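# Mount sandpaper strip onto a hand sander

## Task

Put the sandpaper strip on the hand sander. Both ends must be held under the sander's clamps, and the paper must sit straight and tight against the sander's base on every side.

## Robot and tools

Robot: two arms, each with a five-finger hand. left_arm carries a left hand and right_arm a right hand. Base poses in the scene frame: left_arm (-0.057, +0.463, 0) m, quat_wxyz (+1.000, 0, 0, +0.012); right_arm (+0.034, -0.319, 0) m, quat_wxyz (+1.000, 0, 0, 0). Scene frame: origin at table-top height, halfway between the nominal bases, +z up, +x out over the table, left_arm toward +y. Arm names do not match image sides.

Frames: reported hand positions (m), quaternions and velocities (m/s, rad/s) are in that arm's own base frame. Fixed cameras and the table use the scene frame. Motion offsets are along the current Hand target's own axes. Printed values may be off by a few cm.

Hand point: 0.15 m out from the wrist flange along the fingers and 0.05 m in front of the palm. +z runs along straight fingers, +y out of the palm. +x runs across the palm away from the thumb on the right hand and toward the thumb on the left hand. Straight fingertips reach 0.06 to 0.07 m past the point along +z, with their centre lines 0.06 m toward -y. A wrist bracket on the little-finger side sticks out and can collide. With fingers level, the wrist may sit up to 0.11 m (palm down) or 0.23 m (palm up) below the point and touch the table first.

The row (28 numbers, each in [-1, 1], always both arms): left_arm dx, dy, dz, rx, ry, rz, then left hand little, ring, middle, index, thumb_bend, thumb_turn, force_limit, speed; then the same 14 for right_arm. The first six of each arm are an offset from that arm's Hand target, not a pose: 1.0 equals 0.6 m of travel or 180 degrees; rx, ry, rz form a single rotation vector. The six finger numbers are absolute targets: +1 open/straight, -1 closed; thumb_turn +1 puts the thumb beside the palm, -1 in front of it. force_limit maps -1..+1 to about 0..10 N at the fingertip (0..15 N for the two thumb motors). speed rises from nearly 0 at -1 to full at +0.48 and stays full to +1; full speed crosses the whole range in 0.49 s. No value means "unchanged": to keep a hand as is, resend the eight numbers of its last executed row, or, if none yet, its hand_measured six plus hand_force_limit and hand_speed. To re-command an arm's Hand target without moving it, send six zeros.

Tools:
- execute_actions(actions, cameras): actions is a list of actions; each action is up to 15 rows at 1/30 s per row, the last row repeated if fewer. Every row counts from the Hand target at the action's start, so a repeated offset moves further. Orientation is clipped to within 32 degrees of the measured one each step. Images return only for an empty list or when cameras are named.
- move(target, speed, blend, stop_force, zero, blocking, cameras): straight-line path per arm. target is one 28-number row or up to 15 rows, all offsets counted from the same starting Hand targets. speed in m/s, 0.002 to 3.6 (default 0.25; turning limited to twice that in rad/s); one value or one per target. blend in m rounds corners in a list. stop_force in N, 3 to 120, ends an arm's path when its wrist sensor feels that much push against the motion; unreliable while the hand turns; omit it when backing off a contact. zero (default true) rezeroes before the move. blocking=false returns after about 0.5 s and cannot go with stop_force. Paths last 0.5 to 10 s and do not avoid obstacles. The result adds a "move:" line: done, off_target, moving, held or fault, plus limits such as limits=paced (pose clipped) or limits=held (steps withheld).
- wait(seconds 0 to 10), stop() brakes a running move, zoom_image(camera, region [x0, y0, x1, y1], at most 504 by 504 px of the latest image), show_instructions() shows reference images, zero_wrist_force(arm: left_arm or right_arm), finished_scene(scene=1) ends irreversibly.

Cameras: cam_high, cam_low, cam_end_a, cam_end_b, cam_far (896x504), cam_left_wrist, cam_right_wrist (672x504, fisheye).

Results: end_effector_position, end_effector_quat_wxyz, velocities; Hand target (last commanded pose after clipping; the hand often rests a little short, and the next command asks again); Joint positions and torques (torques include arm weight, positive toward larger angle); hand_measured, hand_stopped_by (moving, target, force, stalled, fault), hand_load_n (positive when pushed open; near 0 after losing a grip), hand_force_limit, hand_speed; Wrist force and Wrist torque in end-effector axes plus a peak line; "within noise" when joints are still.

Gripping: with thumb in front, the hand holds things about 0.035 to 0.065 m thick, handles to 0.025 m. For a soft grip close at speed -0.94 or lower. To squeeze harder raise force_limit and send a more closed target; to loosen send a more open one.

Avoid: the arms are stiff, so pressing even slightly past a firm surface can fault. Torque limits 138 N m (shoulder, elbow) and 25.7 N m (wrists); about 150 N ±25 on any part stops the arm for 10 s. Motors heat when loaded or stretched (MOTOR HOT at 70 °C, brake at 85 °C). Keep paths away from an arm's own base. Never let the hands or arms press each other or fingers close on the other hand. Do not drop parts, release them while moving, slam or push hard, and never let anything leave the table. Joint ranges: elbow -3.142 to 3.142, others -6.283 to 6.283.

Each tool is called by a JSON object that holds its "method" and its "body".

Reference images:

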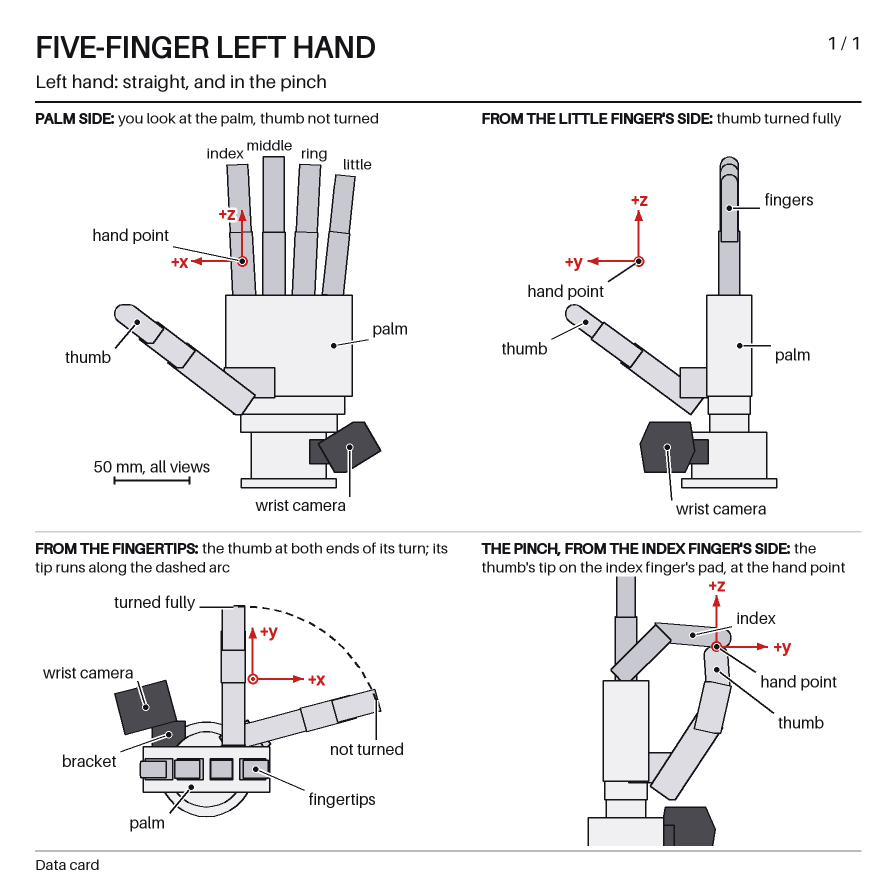

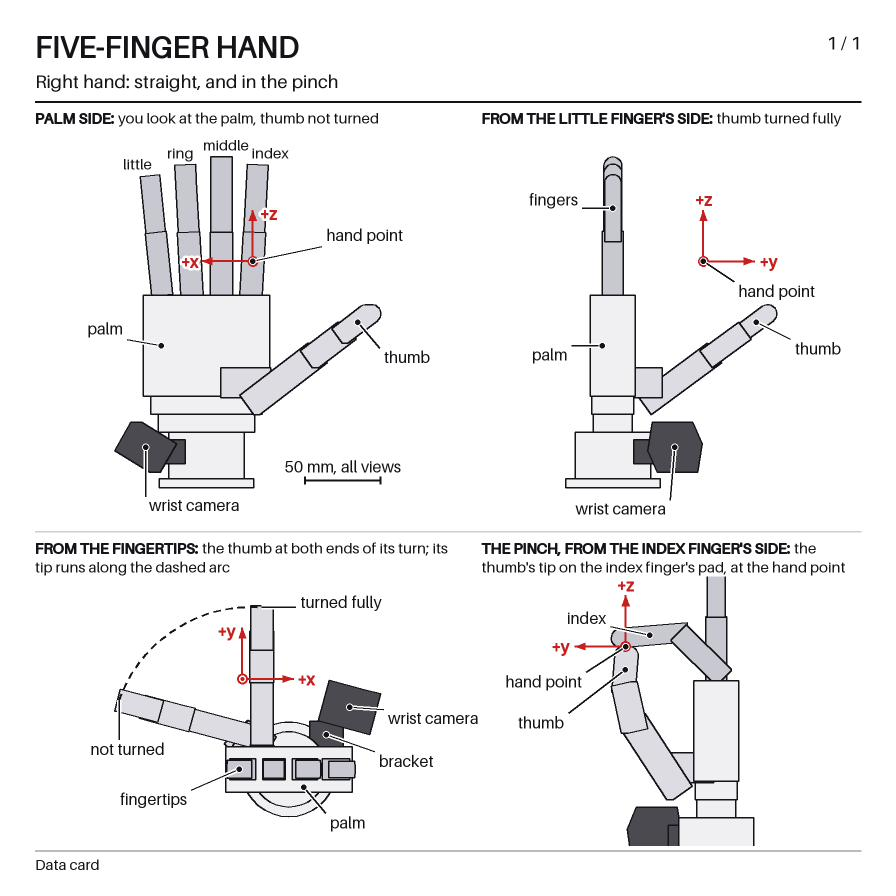

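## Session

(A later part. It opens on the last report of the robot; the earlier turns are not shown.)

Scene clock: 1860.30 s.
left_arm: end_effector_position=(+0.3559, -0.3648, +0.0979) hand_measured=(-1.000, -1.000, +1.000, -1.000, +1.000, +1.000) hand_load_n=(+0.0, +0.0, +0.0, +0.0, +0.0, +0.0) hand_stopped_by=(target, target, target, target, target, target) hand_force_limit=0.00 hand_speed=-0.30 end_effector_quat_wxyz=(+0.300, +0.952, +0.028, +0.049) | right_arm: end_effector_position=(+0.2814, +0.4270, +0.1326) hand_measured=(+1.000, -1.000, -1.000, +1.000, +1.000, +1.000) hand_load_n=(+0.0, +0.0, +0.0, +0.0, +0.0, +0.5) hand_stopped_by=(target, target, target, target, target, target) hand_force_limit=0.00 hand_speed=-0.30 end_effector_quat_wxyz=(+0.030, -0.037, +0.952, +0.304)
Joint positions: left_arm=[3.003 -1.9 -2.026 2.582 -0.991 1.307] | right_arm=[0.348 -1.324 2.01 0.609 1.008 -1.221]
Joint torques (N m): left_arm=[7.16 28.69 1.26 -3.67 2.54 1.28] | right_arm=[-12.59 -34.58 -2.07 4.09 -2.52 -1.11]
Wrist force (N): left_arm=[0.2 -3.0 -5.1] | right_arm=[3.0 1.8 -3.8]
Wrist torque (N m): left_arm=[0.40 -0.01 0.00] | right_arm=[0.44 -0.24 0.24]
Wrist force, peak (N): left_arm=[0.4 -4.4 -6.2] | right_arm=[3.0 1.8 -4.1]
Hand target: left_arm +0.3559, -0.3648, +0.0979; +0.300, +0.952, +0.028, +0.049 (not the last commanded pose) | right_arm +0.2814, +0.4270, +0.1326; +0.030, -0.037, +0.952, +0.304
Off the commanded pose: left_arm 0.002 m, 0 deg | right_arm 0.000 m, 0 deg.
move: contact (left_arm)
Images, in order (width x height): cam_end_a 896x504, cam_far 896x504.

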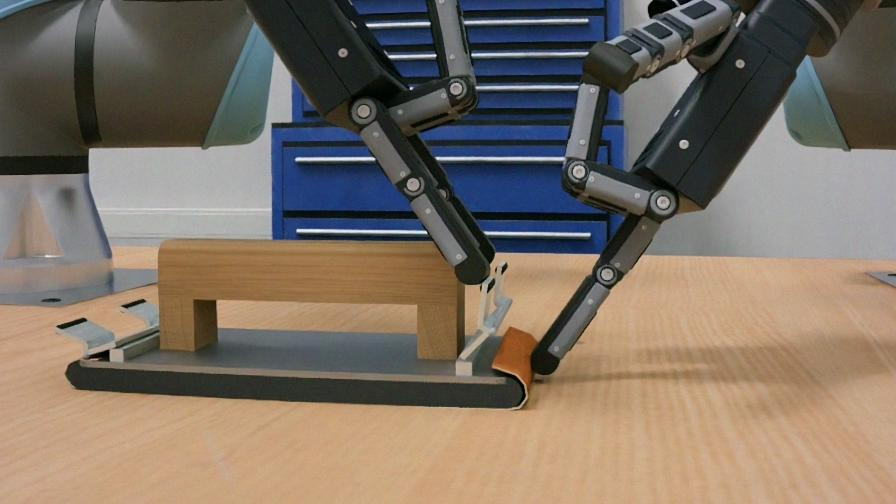

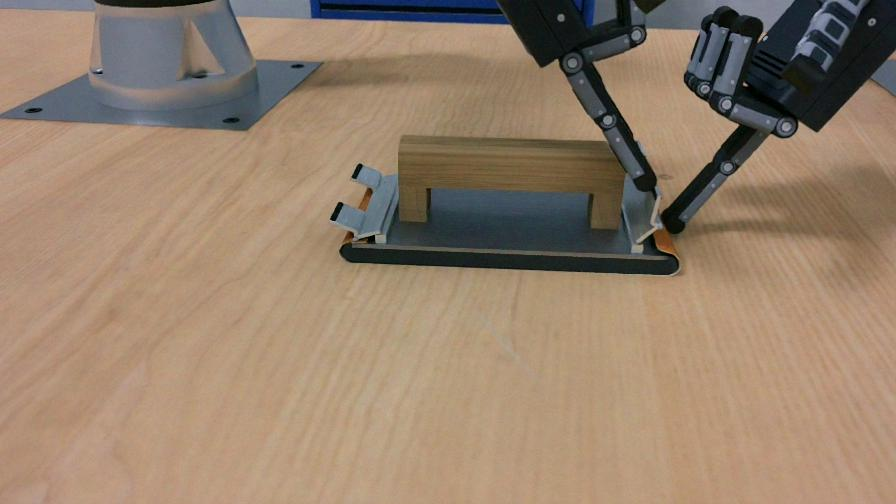

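{"method": "move", "body": {"target": [[0.0003,0.00383,-0.00341,0,0,0, -1,-1,1,-1,1,1,0,-0.3, 0,0,0,0,0,0, 1,-1,-1,1,1,1,0,-0.3],[0.0006,0.00875,-0.00606,0,0,0, -1,-1,1,-1,1,1,0,-0.3, 0,0,0,0,0,0, 1,-1,-1,1,1,1,0,-0.3]], "speed": 0.015, "stop_force": 6, "blend": 0.002, "cameras": ["cam_far","cam_end_a"]}}

{"method": "zoom_image", "body": {"camera": "cam_end_a", "region": [420, 210, 620, 420]}}

{"method": "zoom_image", "body": {"camera": "cam_far", "region": [590, 110, 750, 290]}}

Scene clock: 1871.17 s.
left_arm: end_effector_position=(+0.3560, -0.3670, +0.1039) hand_measured=(-1.000, -1.000, +1.000, -1.000, +1.000, +1.000) hand_load_n=(+0.0, +0.0, +0.0, +0.0, +0.0, +0.0) hand_stopped_by=(target, target, target, target, target, target) hand_force_limit=0.00 hand_speed=-0.30 end_effector_quat_wxyz=(+0.300, +0.952, +0.028, +0.049) | right_arm: end_effector_position=(+0.2814, +0.4270, +0.1326) hand_measured=(+1.000, -1.000, -1.000, +1.000, +1.000, +1.000) hand_load_n=(+0.0, -0.5, +0.0, +0.0, +0.0, +0.0) hand_stopped_by=(target, target, target, target, target, target) hand_force_limit=0.00 hand_speed=-0.30 end_effector_quat_wxyz=(+0.030, -0.037, +0.952, +0.304)
Joint positions: left_arm=[2.996 -1.891 -2.017 2.568 -0.993 1.299] | right_arm=[0.348 -1.324 2.01 0.609 1.008 -1.221]
Joint torques (N m): left_arm=[-7.06 31.35 20.8 -3.83 -0.51 -1.71] | right_arm=[-11.78 -34.89 -2.7 4.03 -2.37 -1.14]
Wrist force (N): left_arm=[-0.2 -0.8 0.8] | right_arm=[3.1 1.7 -3.9]
Wrist torque (N m): left_arm=[-0.04 0.08 0.01] | right_arm=[0.43 -0.27 0.25]
Wrist force, peak (N): left_arm=[0.4 -3.3 -5.0] | right_arm=[2.9 1.7 -4.4]
Hand target: left_arm +0.3560, -0.3670, +0.1039; +0.300, +0.952, +0.028, +0.049 | right_arm +0.2814, +0.4270, +0.1326; +0.030, -0.037, +0.952, +0.304
Off the commanded pose: left_arm 0.000 m, 0 deg | right_arm 0.000 m, 0 deg.
move: done; blend cut to 0.0015 m at target 1
Images, in order (width x height): cam_end_a 896x504, cam_far 896x504.

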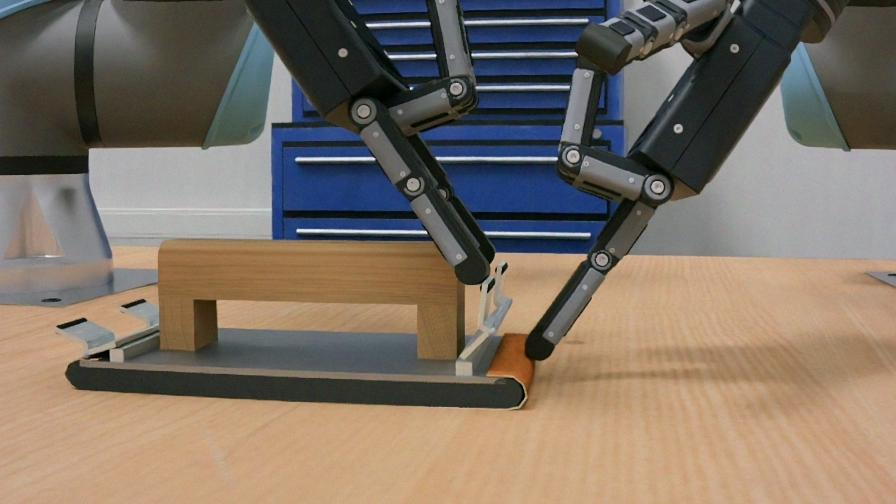

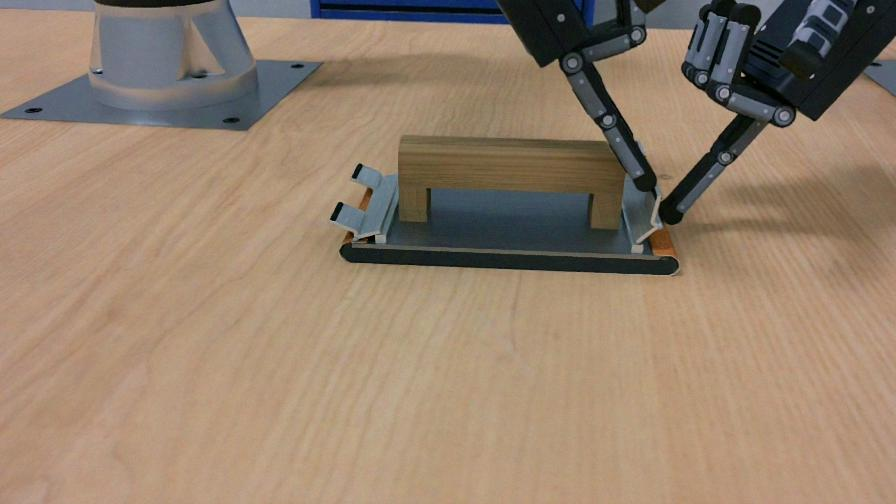

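Scaled by 2.400 from the camera's 896x504 image, which has a finer 1280x720 frame.

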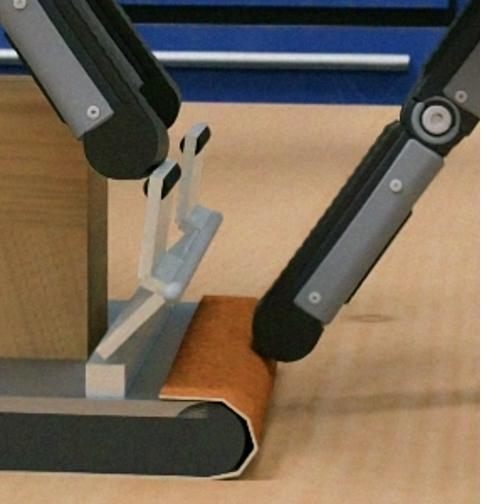

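Scaled by 2.800 from the camera's 896x504 image, which has a finer 1280x720 frame.

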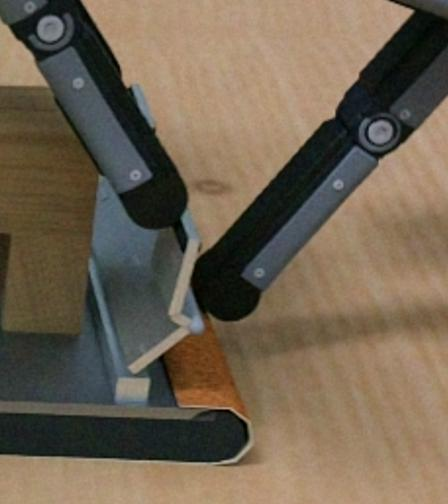

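{"method": "move", "body": {"target": [[0.0004,-0.0031,-0.0042,0,0,0, -1,-1,1,-1,1,1,0,-0.3, 0,0,0,0,0,0, 1,-1,-1,1,1,1,0,-0.3],[-0.0003,-0.0128,0.0032,0,0,0, -1,-1,1,-1,1,1,0,-0.3, 0,0,0,0,0,0, 1,-1,-1,1,1,1,0,-0.3]], "speed": 0.03, "blend": 0.002, "cameras": []}}

{"method": "move", "body": {"target": [-0.0005,0.0074,0.0052,0,0,0, -1,-1,1,-1,1,1,0,-0.3, 0,0,0,0,0,0, 1,-1,-1,1,1,1,0,-0.3], "speed": 0.012, "stop_force": 5, "cameras": ["cam_far","cam_end_a"]}}

{"method": "zoom_image", "body": {"camera": "cam_end_a", "region": [420, 210, 620, 420]}}

Scene clock: 1894.30 s.
left_arm: end_effector_position=(+0.3559, -0.3619, +0.0981) hand_measured=(-1.000, -1.000, +1.000, -1.000, +1.000, +1.000) hand_load_n=(+0.0, +0.0, -1.5, +0.5, +0.0, +0.0) hand_stopped_by=(target, target, target, target, target, target) hand_force_limit=0.00 hand_speed=-0.30 end_effector_quat_wxyz=(+0.300, +0.952, +0.028, +0.049) | right_arm: end_effector_position=(+0.2814, +0.4270, +0.1326) hand_measured=(+1.000, -1.000, -1.000, +1.000, +1.000, +1.000) hand_load_n=(+0.0, +0.0, +0.0, +0.0, +0.0, +0.0) hand_stopped_by=(target, target, target, target, target, target) hand_force_limit=0.00 hand_speed=-0.30 end_effector_quat_wxyz=(+0.030, -0.037, +0.952, +0.304)
Joint positions: left_arm=[3.012 -1.898 -2.031 2.578 -0.989 1.317] | right_arm=[0.348 -1.324 2.01 0.609 1.008 -1.221]
Joint torques (N m): left_arm=[8.94 14.41 -0.08 -0.63 1.62 1.61] | right_arm=[-12.17 -34.65 -2.69 4.14 -2.42 -1.12]
Wrist force (N): left_arm=[0.3 0.8 -4.1] | right_arm=[2.6 1.9 -3.9]
Wrist torque (N m): left_arm=[0.18 -0.01 -0.10] | right_arm=[0.43 -0.22 0.22]
Wrist force, peak (N): left_arm=[0.3 0.8 -4.1] | right_arm=[3.1 1.7 -4.2]
Hand target: left_arm +0.3559, -0.3619, +0.0979; +0.300, +0.952, +0.028, +0.049 | right_arm +0.2814, +0.4270, +0.1326; +0.030, -0.037, +0.952, +0.304
Off the commanded pose: left_arm 0.000 m, 0 deg | right_arm 0.000 m, 0 deg.
move: done; blend cut to 0.0016 m at target 1
No camera images: "cameras" was empty.

Scene clock: 1895.63 s.
left_arm: end_effector_position=(+0.3559, -0.3644, +0.0979) hand_measured=(-1.000, -1.000, +1.000, -1.000, +1.000, +1.000) hand_load_n=(+0.0, +0.0, +0.0, +0.0, +0.0, +0.0) hand_stopped_by=(target, target, target, target, target, target) hand_force_limit=0.00 hand_speed=-0.30 end_effector_quat_wxyz=(+0.300, +0.952, +0.028, +0.049) | right_arm: end_effector_position=(+0.2814, +0.4270, +0.1326) hand_measured=(+1.000, -1.000, -1.000, +1.000, +1.000, +1.000) hand_load_n=(+0.0, +0.5, +0.0, +0.0, +0.0, +0.0) hand_stopped_by=(target, target, target, target, target, target) hand_force_limit=0.00 hand_speed=-0.30 end_effector_quat_wxyz=(+0.030, -0.037, +0.952, +0.304)
Joint positions: left_arm=[3.005 -1.9 -2.027 2.581 -0.991 1.308] | right_arm=[0.348 -1.324 2.01 0.609 1.008 -1.221]
Joint torques (N m): left_arm=[7.37 29.55 1.63 -3.45 2.39 1.34] | right_arm=[-11.96 -34.57 -2.42 4.1 -2.37 -1.14]
Wrist force (N): left_arm=[0.5 -1.6 -8.0] | right_arm=[2.4 1.4 -4.3]
Wrist torque (N m): left_arm=[0.53 -0.11 -0.07] | right_arm=[0.46 -0.20 0.20]
Wrist force, peak (N): left_arm=[0.5 -3.9 -8.2] | right_arm=[2.7 1.5 -4.7]
Hand target: left_arm +0.3559, -0.3644, +0.0979; +0.300, +0.952, +0.028, +0.049 (not the last commanded pose) | right_arm +0.2814, +0.4270, +0.1326; +0.030, -0.037, +0.952, +0.304
Off the commanded pose: left_arm 0.003 m, 0 deg | right_arm 0.000 m, 0 deg.
move: contact (left_arm)
Images, in order (width x height): cam_end_a 896x504, cam_far 896x504.

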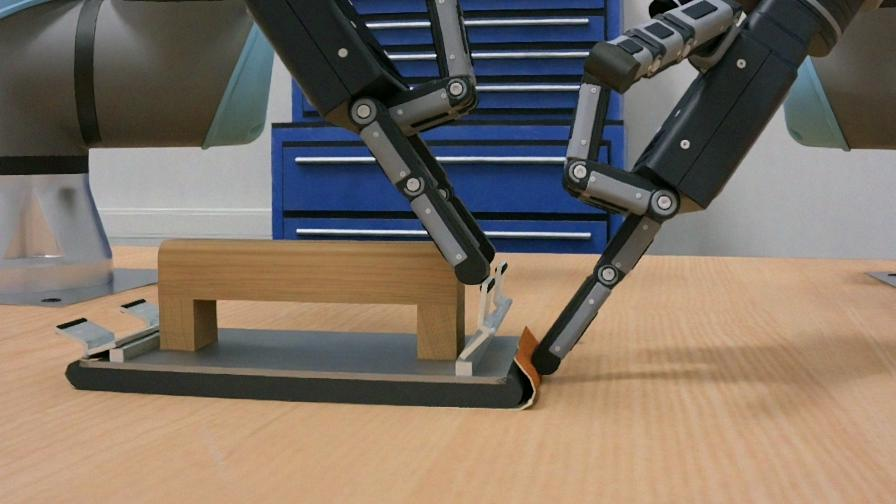

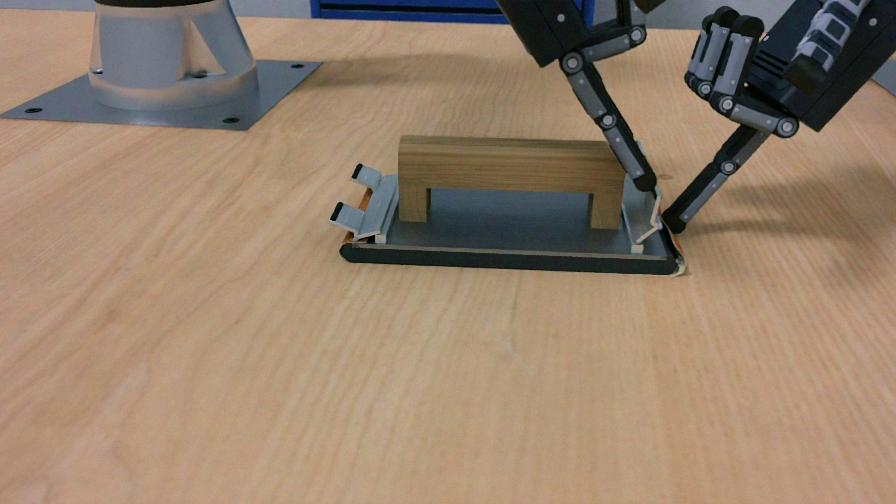

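Scaled by 2.400 from the camera's 896x504 image, which has a finer 1280x720 frame.

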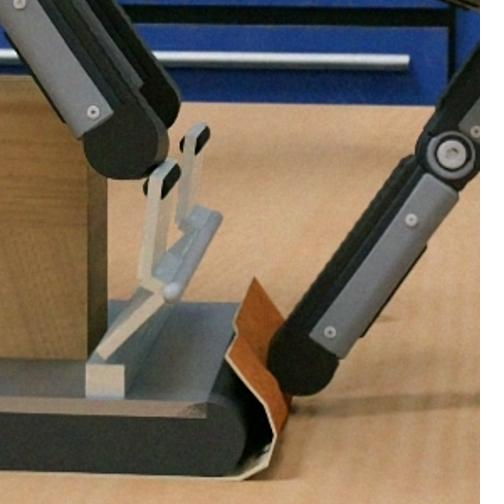

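{"method": "move", "body": {"target": [0.0018,-0.0199,-0.018,0,0,0, -1,-1,1,-1,1,1,0,-0.3, 0,0,0,0,0,0, 1,-1,-1,1,1,1,0,-0.3], "speed": 0.04, "cameras": ["cam_far","cam_end_a"]}}

{"method": "zoom_image", "body": {"camera": "cam_end_a", "region": [420, 210, 620, 420]}}

{"method": "zoom_image", "body": {"camera": "cam_far", "region": [590, 110, 750, 290]}}

Scene clock: 1909.17 s.
left_arm: end_effector_position=(+0.3555, -0.3485, +0.0999) hand_measured=(-1.000, -1.000, +1.000, -1.000, +1.000, +1.000) hand_load_n=(+0.0, +0.0, +0.0, +0.0, +0.0, +0.0) hand_stopped_by=(target, target, target, target, target, target) hand_force_limit=0.00 hand_speed=-0.30 end_effector_quat_wxyz=(+0.300, +0.952, +0.028, +0.049) | right_arm: end_effector_position=(+0.2814, +0.4270, +0.1326) hand_measured=(+1.000, -1.000, -1.000, +1.000, +1.000, +1.000) hand_load_n=(+0.0, +0.0, +0.0, +0.0, +0.0, +0.0) hand_stopped_by=(target, target, target, target, target, target) hand_force_limit=0.00 hand_speed=-0.30 end_effector_quat_wxyz=(+0.030, -0.037, +0.952, +0.304)
Joint positions: left_arm=[3.055 -1.887 -2.051 2.559 -0.981 1.367] | right_arm=[0.348 -1.324 2.01 0.609 1.008 -1.221]
Joint torques (N m): left_arm=[9.01 30.19 2.11 -4.18 1.85 1.35] | right_arm=[-9.05 -34.88 -2.82 4.14 -2.17 -1.22]
Wrist force (N): left_arm=[-0.2 -0.5 0.8] | right_arm=[2.8 1.7 -3.4]
Wrist torque (N m): left_arm=[-0.06 0.08 -0.11] | right_arm=[0.41 -0.24 0.23]
Wrist force, peak (N): left_arm=[0.3 -1.8 -8.3] | right_arm=[2.5 1.8 -4.8]
Hand target: left_arm +0.3555, -0.3484, +0.1000; +0.300, +0.952, +0.028, +0.049 | right_arm +0.2814, +0.4270, +0.1326; +0.030, -0.037, +0.952, +0.304
Off the commanded pose: left_arm 0.000 m, 0 deg | right_arm 0.000 m, 0 deg.
move: done
Images, in order (width x height): cam_end_a 896x504, cam_far 896x504.

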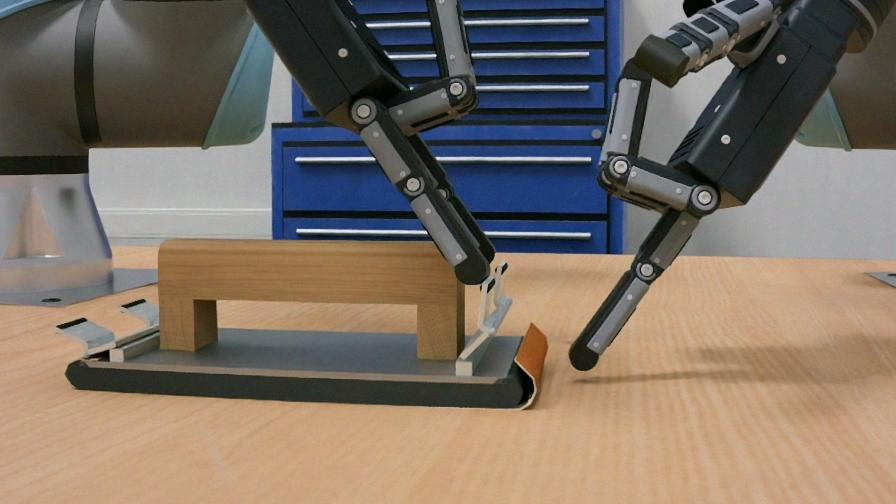

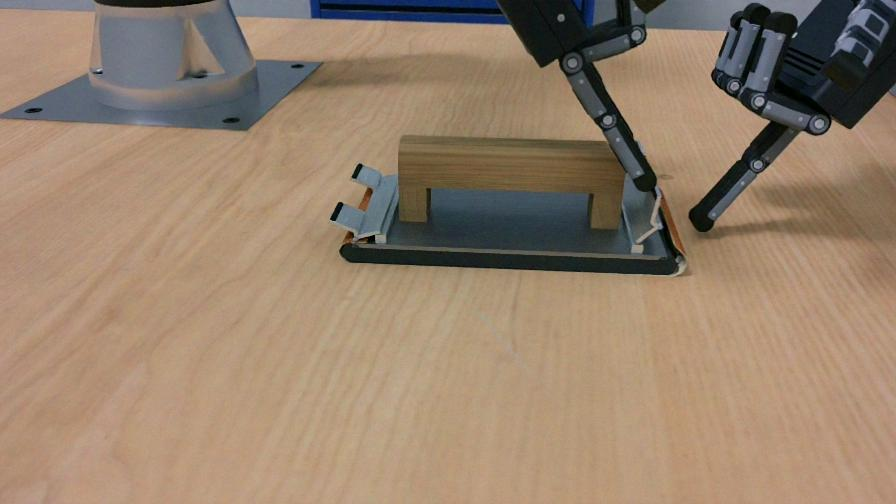

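Scaled by 2.400 from the camera's 896x504 image, which has a finer 1280x720 frame.

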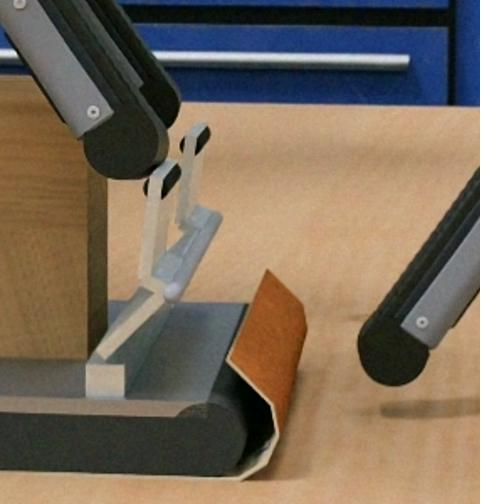

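Scaled by 2.800 from the camera's 896x504 image, which has a finer 1280x720 frame.

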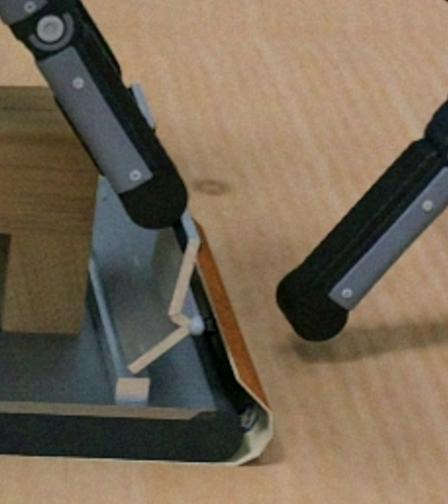

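{"method": "move", "body": {"target": [[-0.0006,0.0021,0.0057,0,0,0, -1,-1,1,-1,1,1,0,-0.3, 0,0,0,0,0,0, 1,-1,-1,1,1,1,0,-0.3],[-0.0017,0.019,0.0175,0,0,0, -1,-1,1,-1,1,1,0,-0.3, 0,0,0,0,0,0, 1,-1,-1,1,1,1,0,-0.3]], "speed": 0.025, "cameras": []}}

{"method": "move", "body": {"target": [-0.00028,0.0041,0.00286,0,0,0, -1,-1,1,-1,1,1,0,-0.3, 0,0,0,0,0,0, 1,-1,-1,1,1,1,0,-0.3], "speed": 0.012, "stop_force": 5, "cameras": ["cam_far","cam_end_a"]}}

{"method": "zoom_image", "body": {"camera": "cam_end_a", "region": [420, 210, 620, 420]}}

Scene clock: 1932.67 s.
left_arm: end_effector_position=(+0.3559, -0.3636, +0.0979) hand_measured=(-1.000, -1.000, +1.000, -1.000, +1.000, +1.000) hand_load_n=(+0.0, +0.5, +0.5, +0.0, +0.0, +0.0) hand_stopped_by=(target, target, target, target, target, target) hand_force_limit=0.00 hand_speed=-0.30 end_effector_quat_wxyz=(+0.300, +0.952, +0.028, +0.049) end_effector_velocity=(+0.001, -0.001, +0.000) end_effector_angular_velocity=(+0.000, +0.000, +0.002) | right_arm: end_effector_position=(+0.2814, +0.4270, +0.1326) hand_measured=(+1.000, -1.000, -1.000, +1.000, +1.000, +1.000) hand_load_n=(+0.0, +0.0, +0.0, +0.0, +0.0, +0.0) hand_stopped_by=(target, target, target, target, target, target) hand_force_limit=0.00 hand_speed=-0.30 end_effector_quat_wxyz=(+0.030, -0.037, +0.952, +0.304)
Joint positions: left_arm=[3.007 -1.9 -2.028 2.581 -0.99 1.311] | right_arm=[0.348 -1.324 2.01 0.609 1.008 -1.221]
Joint velocities: left_arm=[-0.002 -0.001 0.003 0.001 -0.001 -0.005] | right_arm=[within noise]
Joint torques (N m): left_arm=[-6.86 14.98 20.29 -0.66 -0.14 -1.56] | right_arm=[-5.66 -34.38 -2.74 4.14 -2.05 -1.14]
Wrist force (N): left_arm=[-0.2 -0.6 -0.6] | right_arm=[3.0 1.6 -4.3]
Wrist torque (N m): left_arm=[0.02 0.07 0.01] | right_arm=[0.42 -0.26 0.25]
Wrist force, peak (N): left_arm=[-0.2 -0.4 1.2] | right_arm=[3.0 1.6 -4.3]
Hand target: left_arm +0.3559, -0.3638, +0.0979; +0.300, +0.952, +0.028, +0.049 | right_arm +0.2814, +0.4270, +0.1326; +0.030, -0.037, +0.952, +0.304
Off the commanded pose: left_arm 0.000 m, 0 deg | right_arm 0.000 m, 0 deg.
move: done
No camera images: "cameras" was empty.

Scene clock: 1933.97 s.
left_arm: end_effector_position=(+0.3560, -0.3649, +0.0979) hand_measured=(-1.000, -1.000, +1.000, -1.000, +1.000, +1.000) hand_load_n=(+0.0, +0.0, +0.0, +0.0, +0.0, +0.0) hand_stopped_by=(target, target, target, target, target, target) hand_force_limit=0.00 hand_speed=-0.30 end_effector_quat_wxyz=(+0.300, +0.952, +0.028, +0.049) | right_arm: end_effector_position=(+0.2814, +0.4270, +0.1326) hand_measured=(+1.000, -1.000, -1.000, +1.000, +1.000, +1.000) hand_load_n=(+0.0, +0.0, +0.0, +0.0, +0.0, +0.0) hand_stopped_by=(target, target, target, target, target, target) hand_force_limit=0.00 hand_speed=-0.30 end_effector_quat_wxyz=(+0.030, -0.037, +0.952, +0.304)
Joint positions: left_arm=[3.003 -1.901 -2.026 2.582 -0.991 1.307] | right_arm=[0.348 -1.324 2.01 0.609 1.008 -1.221]
Joint torques (N m): left_arm=[7.27 29.07 1.95 -3.63 2.44 1.4] | right_arm=[-4.79 -34.34 -2.42 4.13 -1.94 -1.06]
Wrist force (N): left_arm=[0.2 -3.1 -4.9] | right_arm=[2.9 1.5 -3.9]
Wrist torque (N m): left_arm=[0.39 0.00 -0.01] | right_arm=[0.45 -0.22 0.24]
Wrist force, peak (N): left_arm=[0.1 -4.9 -6.3] | right_arm=[3.0 1.8 -4.3]
Hand target: left_arm +0.3560, -0.3649, +0.0979; +0.300, +0.952, +0.028, +0.049 (not the last commanded pose) | right_arm +0.2814, +0.4270, +0.1326; +0.030, -0.037, +0.952, +0.304
Off the commanded pose: left_arm 0.002 m, 0 deg | right_arm 0.000 m, 0 deg.
move: contact (left_arm)
Images, in order (width x height): cam_end_a 896x504, cam_far 896x504.

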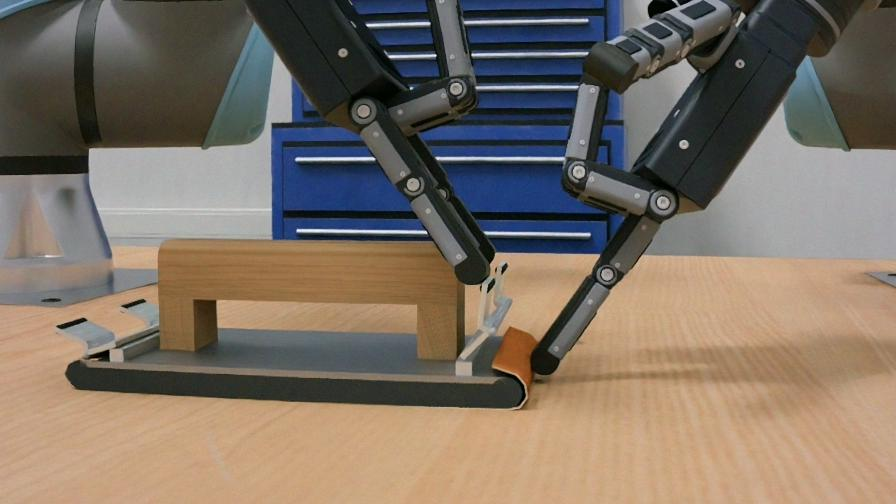

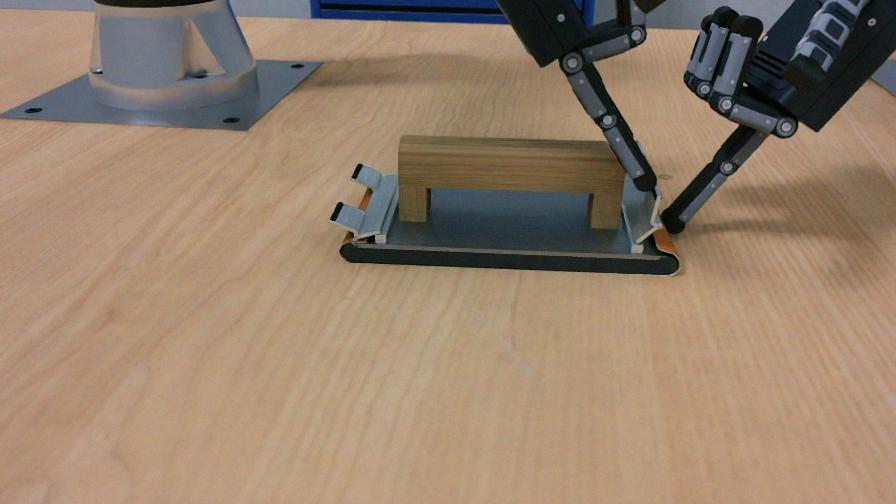

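Scaled by 2.400 from the camera's 896x504 image, which has a finer 1280x720 frame.

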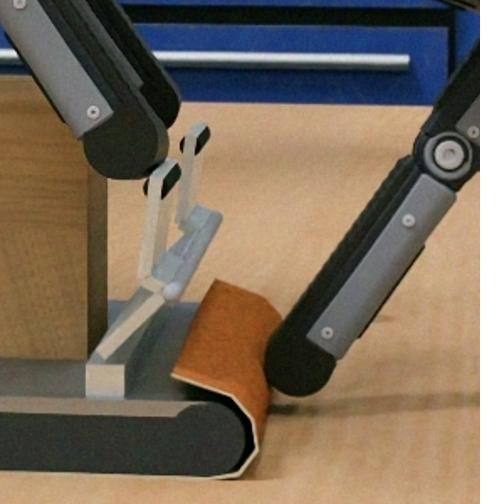

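{"method": "move", "body": {"target": [[0.0003,0.00383,-0.00341,0,0,0, -1,-1,1,-1,1,1,0,-0.3, 0,0,0,0,0,0, 1,-1,-1,1,1,1,0,-0.3],[0.0005,0.009,-0.00527,0,0,0, -1,-1,1,-1,1,1,0,-0.3, 0,0,0,0,0,0, 1,-1,-1,1,1,1,0,-0.3],[0.0006,0.0136,-0.0057,0,0,0, -1,-1,1,-1,1,1,0,-0.3, 0,0,0,0,0,0, 1,-1,-1,1,1,1,0,-0.3]], "speed": 0.012, "stop_force": 6, "blend": 0.0015, "cameras": ["cam_far","cam_end_a"]}}

{"method": "zoom_image", "body": {"camera": "cam_end_a", "region": [420, 210, 620, 420]}}

{"method": "zoom_image", "body": {"camera": "cam_far", "region": [590, 110, 750, 290]}}

Scene clock: 1943.37 s.
left_arm: end_effector_position=(+0.3561, -0.3696, +0.1054) hand_measured=(-1.000, -1.000, +1.000, -1.000, +1.000, +1.000) hand_load_n=(+0.0, -0.5, +0.0, +0.0, +0.0, +0.0) hand_stopped_by=(target, target, target, target, target, target) hand_force_limit=0.00 hand_speed=-0.30 end_effector_quat_wxyz=(+0.300, +0.952, +0.028, +0.049) | right_arm: end_effector_position=(+0.2814, +0.4270, +0.1326) hand_measured=(+1.000, -1.000, -1.000, +1.000, +1.000, +1.000) hand_load_n=(+0.0, +0.0, +0.0, +0.0, +0.0, +0.0) hand_stopped_by=(target, target, target, target, target, target) hand_force_limit=0.00 hand_speed=-0.30 end_effector_quat_wxyz=(+0.030, -0.037, +0.952, +0.304)
Joint positions: left_arm=[2.989 -1.89 -2.012 2.566 -0.995 1.29] | right_arm=[0.348 -1.324 2.01 0.609 1.008 -1.221]
Joint torques (N m): left_arm=[-7.63 31.92 20.87 -4.04 -0.34 -1.85] | right_arm=[-1.65 -34.23 -2.42 3.82 -1.82 -1.05]
Wrist force (N): left_arm=[-0.1 -1.1 -0.1] | right_arm=[2.9 1.6 -4.0]
Wrist torque (N m): left_arm=[0.02 0.06 0.03] | right_arm=[0.42 -0.25 0.24]
Wrist force, peak (N): left_arm=[0.5 -3.0 -5.4] | right_arm=[2.9 1.4 -4.6]
Hand target: left_arm +0.3561, -0.3696, +0.1054; +0.300, +0.952, +0.028, +0.049 | right_arm +0.2814, +0.4270, +0.1326; +0.030, -0.037, +0.952, +0.304
Off the commanded pose: left_arm 0.000 m, 0 deg | right_arm 0.000 m, 0 deg.
move: done; blend cut to 0.0014 m at target 2
Images, in order (width x height): cam_end_a 896x504, cam_far 896x504.

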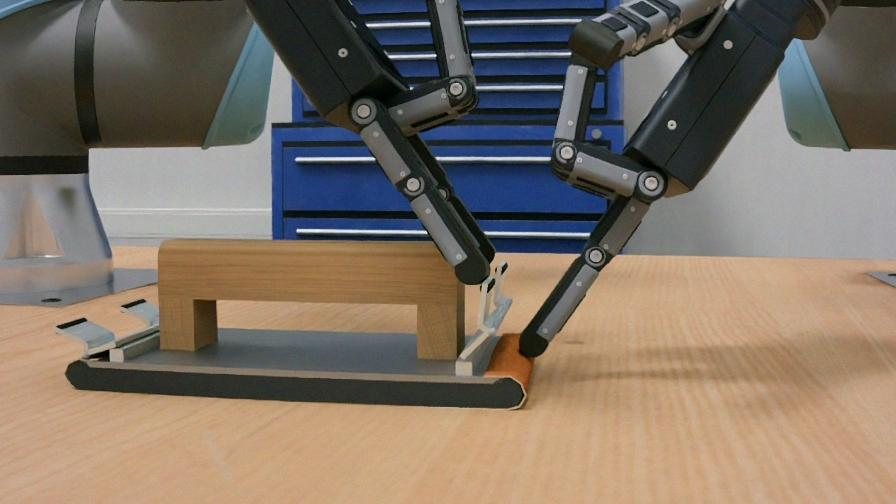

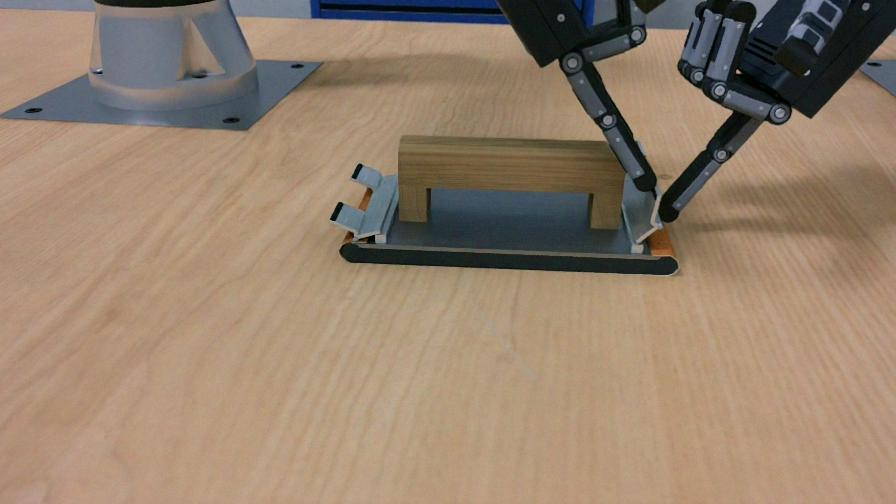

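Scaled by 2.400 from the camera's 896x504 image, which has a finer 1280x720 frame.

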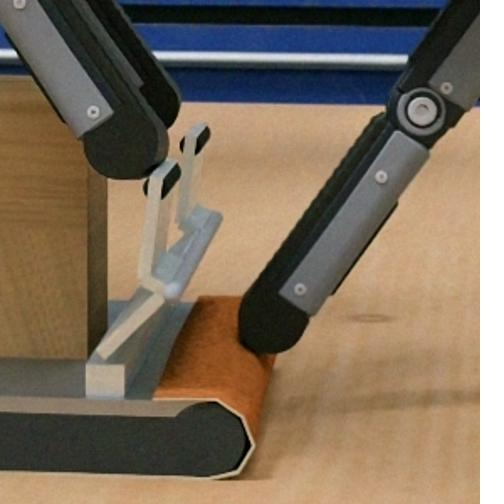

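Scaled by 2.800 from the camera's 896x504 image, which has a finer 1280x720 frame.

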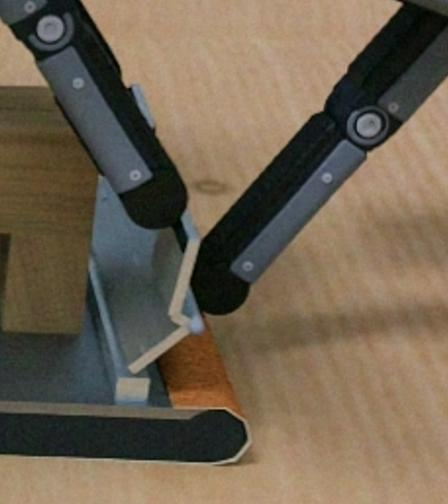

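{"method": "move", "body": {"target": [0,0,0,0,0,0, -1,-1,1,-1,1,1,0,-0.3, 0.0003,0.00165,0.00285,0,0,0, 1,-1,-1,1,1,1,0,-0.3], "speed": 0.01, "stop_force": 8, "cameras": ["cam_far","cam_end_a"]}}

{"method": "zoom_image", "body": {"camera": "cam_end_a", "region": [420, 210, 620, 420]}}

{"method": "zoom_image", "body": {"camera": "cam_far", "region": [590, 110, 750, 290]}}

Scene clock: 1964.30 s.
left_arm: end_effector_position=(+0.3561, -0.3696, +0.1054) hand_measured=(-1.000, -1.000, +1.000, -1.000, +1.000, +1.000) hand_load_n=(+0.0, +0.0, +0.0, +0.0, +0.0, +0.0) hand_stopped_by=(target, target, target, target, target, target) hand_force_limit=0.00 hand_speed=-0.30 end_effector_quat_wxyz=(+0.300, +0.952, +0.028, +0.049) | right_arm: end_effector_position=(+0.2812, +0.4288, +0.1317) hand_measured=(+1.000, -1.000, -1.000, +1.000, +1.000, +1.000) hand_load_n=(+0.0, +0.0, +0.0, -1.5, +0.0, +0.5) hand_stopped_by=(target, target, target, target, target, target) hand_force_limit=0.00 hand_speed=-0.30 end_effector_quat_wxyz=(+0.030, -0.037, +0.952, +0.304)
Joint positions: left_arm=[2.989 -1.89 -2.012 2.566 -0.995 1.29] | right_arm=[0.353 -1.321 2.008 0.605 1.01 -1.214]
Joint torques (N m): left_arm=[-7.15 31.05 20.93 -3.93 -0.32 -1.88] | right_arm=[13.22 -10.1 -24.91 -0.37 1.35 1.53]
Wrist force (N): left_arm=[-0.1 -1.1 0.2] | right_arm=[2.0 2.4 -4.6]
Wrist torque (N m): left_arm=[0.01 0.07 0.02] | right_arm=[0.39 -0.35 0.12]
Wrist force, peak (N): left_arm=[0.0 -1.4 0.1] | right_arm=[1.6 2.5 -6.0]
Hand target: left_arm +0.3561, -0.3696, +0.1054; +0.300, +0.952, +0.028, +0.049 | right_arm +0.2812, +0.4288, +0.1317; +0.030, -0.037, +0.952, +0.304
Off the commanded pose: left_arm 0.000 m, 0 deg | right_arm 0.000 m, 0 deg.
move: done
Images, in order (width x height): cam_end_a 896x504, cam_far 896x504.

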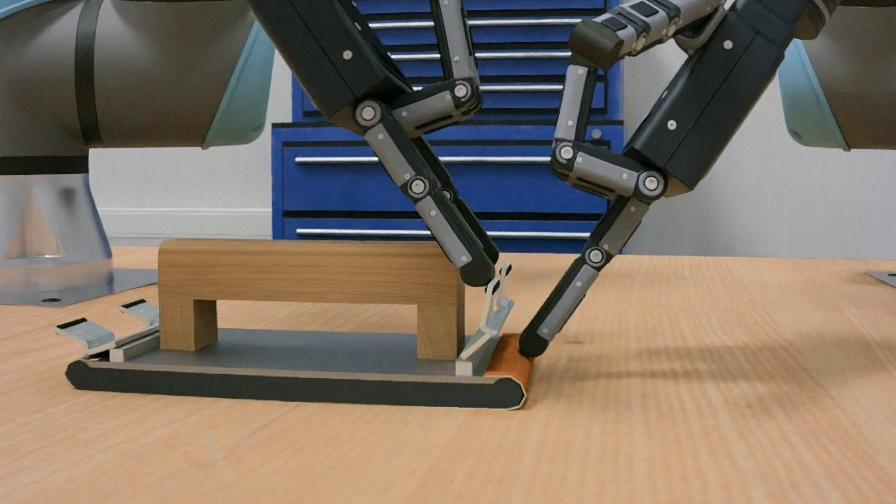

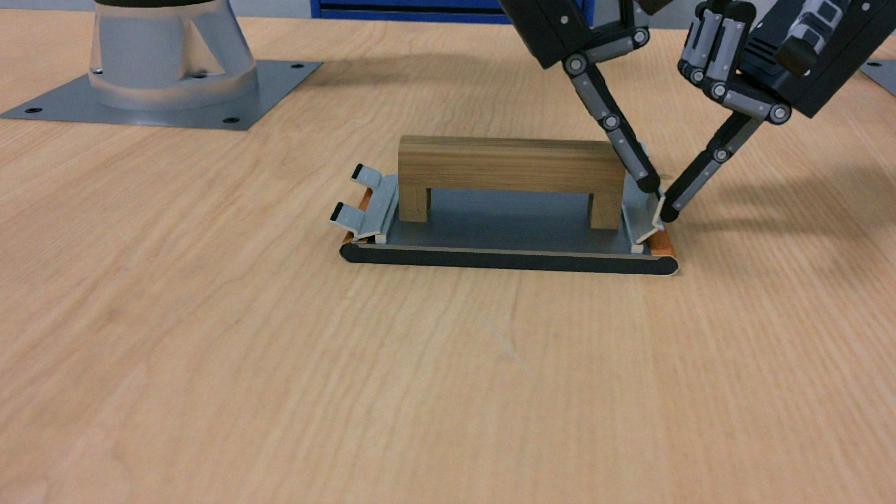

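Scaled by 2.400 from the camera's 896x504 image, which has a finer 1280x720 frame.

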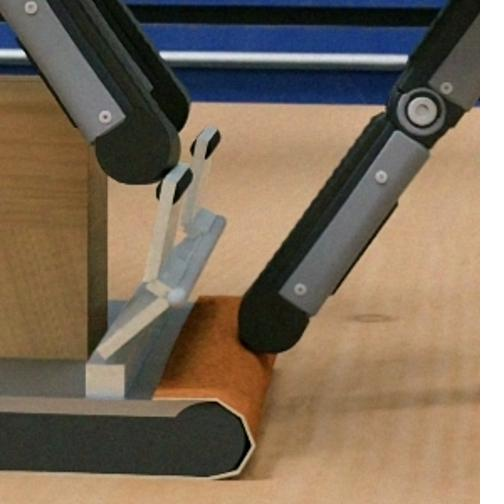

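Scaled by 2.800 from the camera's 896x504 image, which has a finer 1280x720 frame.

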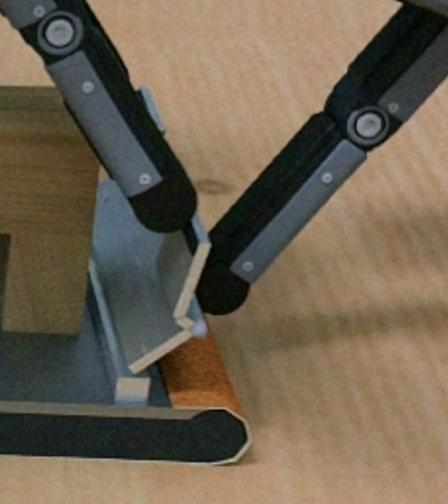

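{"method": "move", "body": {"target": [0,0,0,0,0,0, -1,-1,1,-1,1,1,0,-0.3, 0.0007,0.00653,0.00718,0,0,0, 1,-1,-1,1,1,1,0,-0.3], "speed": 0.01, "stop_force": 8, "cameras": ["cam_far","cam_end_a","cam_end_b"]}}

{"method": "zoom_image", "body": {"camera": "cam_end_a", "region": [420, 210, 620, 420]}}

{"method": "zoom_image", "body": {"camera": "cam_far", "region": [590, 110, 750, 290]}}

Scene clock: 1976.30 s.
left_arm: end_effector_position=(+0.3561, -0.3696, +0.1054) hand_measured=(-1.000, -1.000, +1.000, -1.000, +1.000, +1.000) hand_load_n=(+0.0, +0.0, +0.0, +0.0, +0.0, +0.0) hand_stopped_by=(target, target, target, target, target, target) hand_force_limit=0.00 hand_speed=-0.30 end_effector_quat_wxyz=(+0.300, +0.952, +0.028, +0.049) | right_arm: end_effector_position=(+0.2806, +0.4345, +0.1305) hand_measured=(+1.000, -1.000, -1.000, +1.000, +1.000, +1.000) hand_load_n=(+0.0, +0.0, +0.0, +0.0, +0.0, -0.5) hand_stopped_by=(target, target, target, target, target, target) hand_force_limit=0.00 hand_speed=-0.30 end_effector_quat_wxyz=(+0.030, -0.037, +0.952, +0.304)
Joint positions: left_arm=[2.989 -1.89 -2.012 2.566 -0.995 1.29] | right_arm=[0.371 -1.314 1.998 0.597 1.015 -1.194]
Joint torques (N m): left_arm=[-6.5 27.04 18.64 -2.75 -0.27 -1.74] | right_arm=[12.27 -11.84 -25.61 -0.34 1.27 1.45]
Wrist force (N): left_arm=[-0.1 -0.1 -1.4] | right_arm=[2.5 1.8 -0.2]
Wrist torque (N m): left_arm=[0.09 0.06 0.00] | right_arm=[0.20 -0.30 0.17]
Wrist force, peak (N): left_arm=[0.2 -0.2 -1.9] | right_arm=[1.8 3.0 -5.3]
Hand target: left_arm +0.3561, -0.3696, +0.1054; +0.300, +0.952, +0.028, +0.049 | right_arm +0.2806, +0.4345, +0.1305; +0.030, -0.037, +0.952, +0.304
Off the commanded pose: left_arm 0.000 m, 0 deg | right_arm 0.000 m, 0 deg.
move: done
Images, in order (width x height): cam_end_a 896x504, cam_end_b 896x504, cam_far 896x504.

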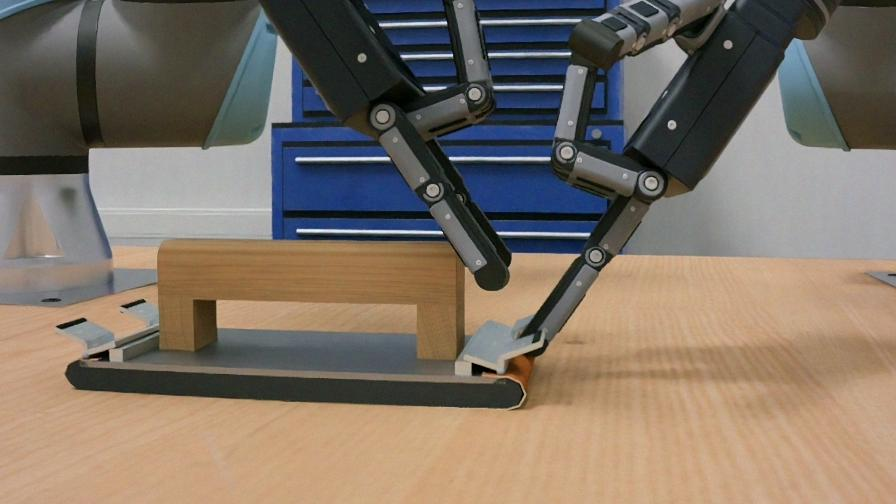

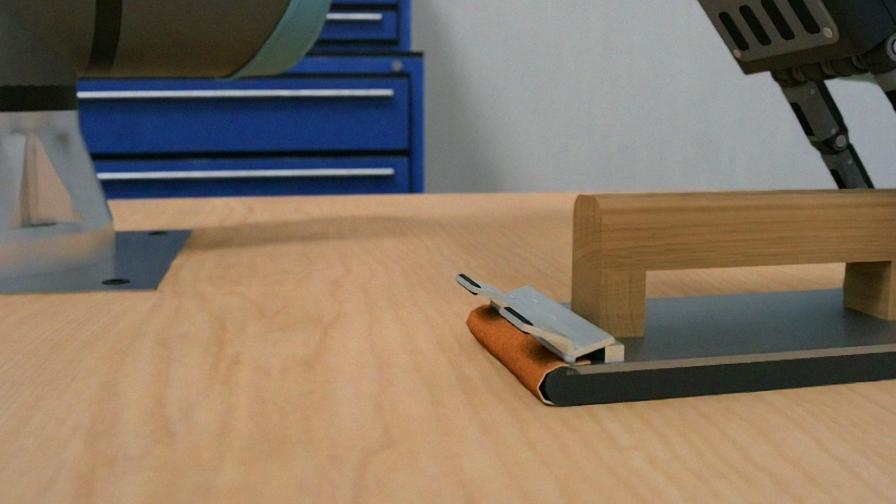

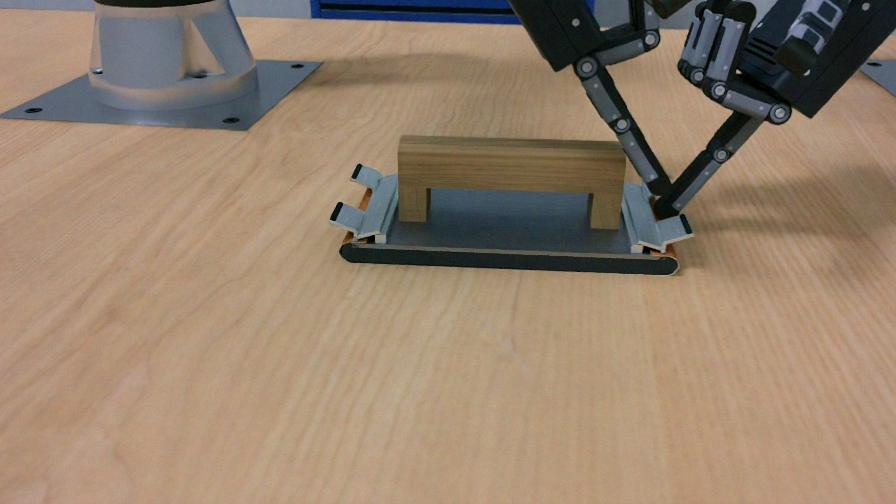

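Scaled by 2.400 from the camera's 896x504 image, which has a finer 1280x720 frame.

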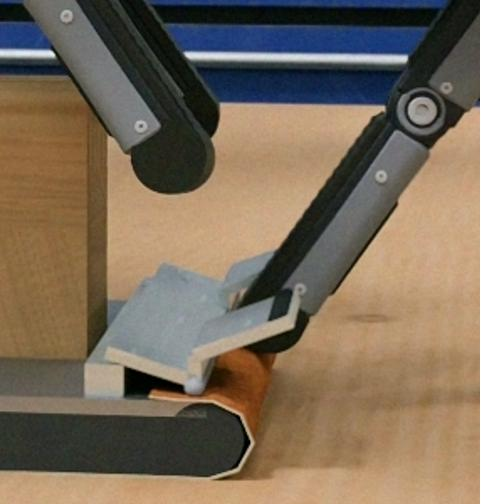

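Scaled by 2.800 from the camera's 896x504 image, which has a finer 1280x720 frame.

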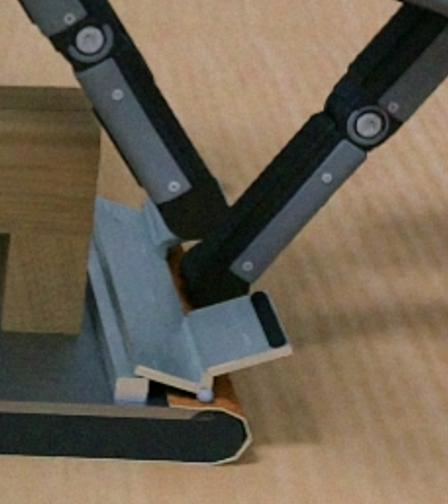

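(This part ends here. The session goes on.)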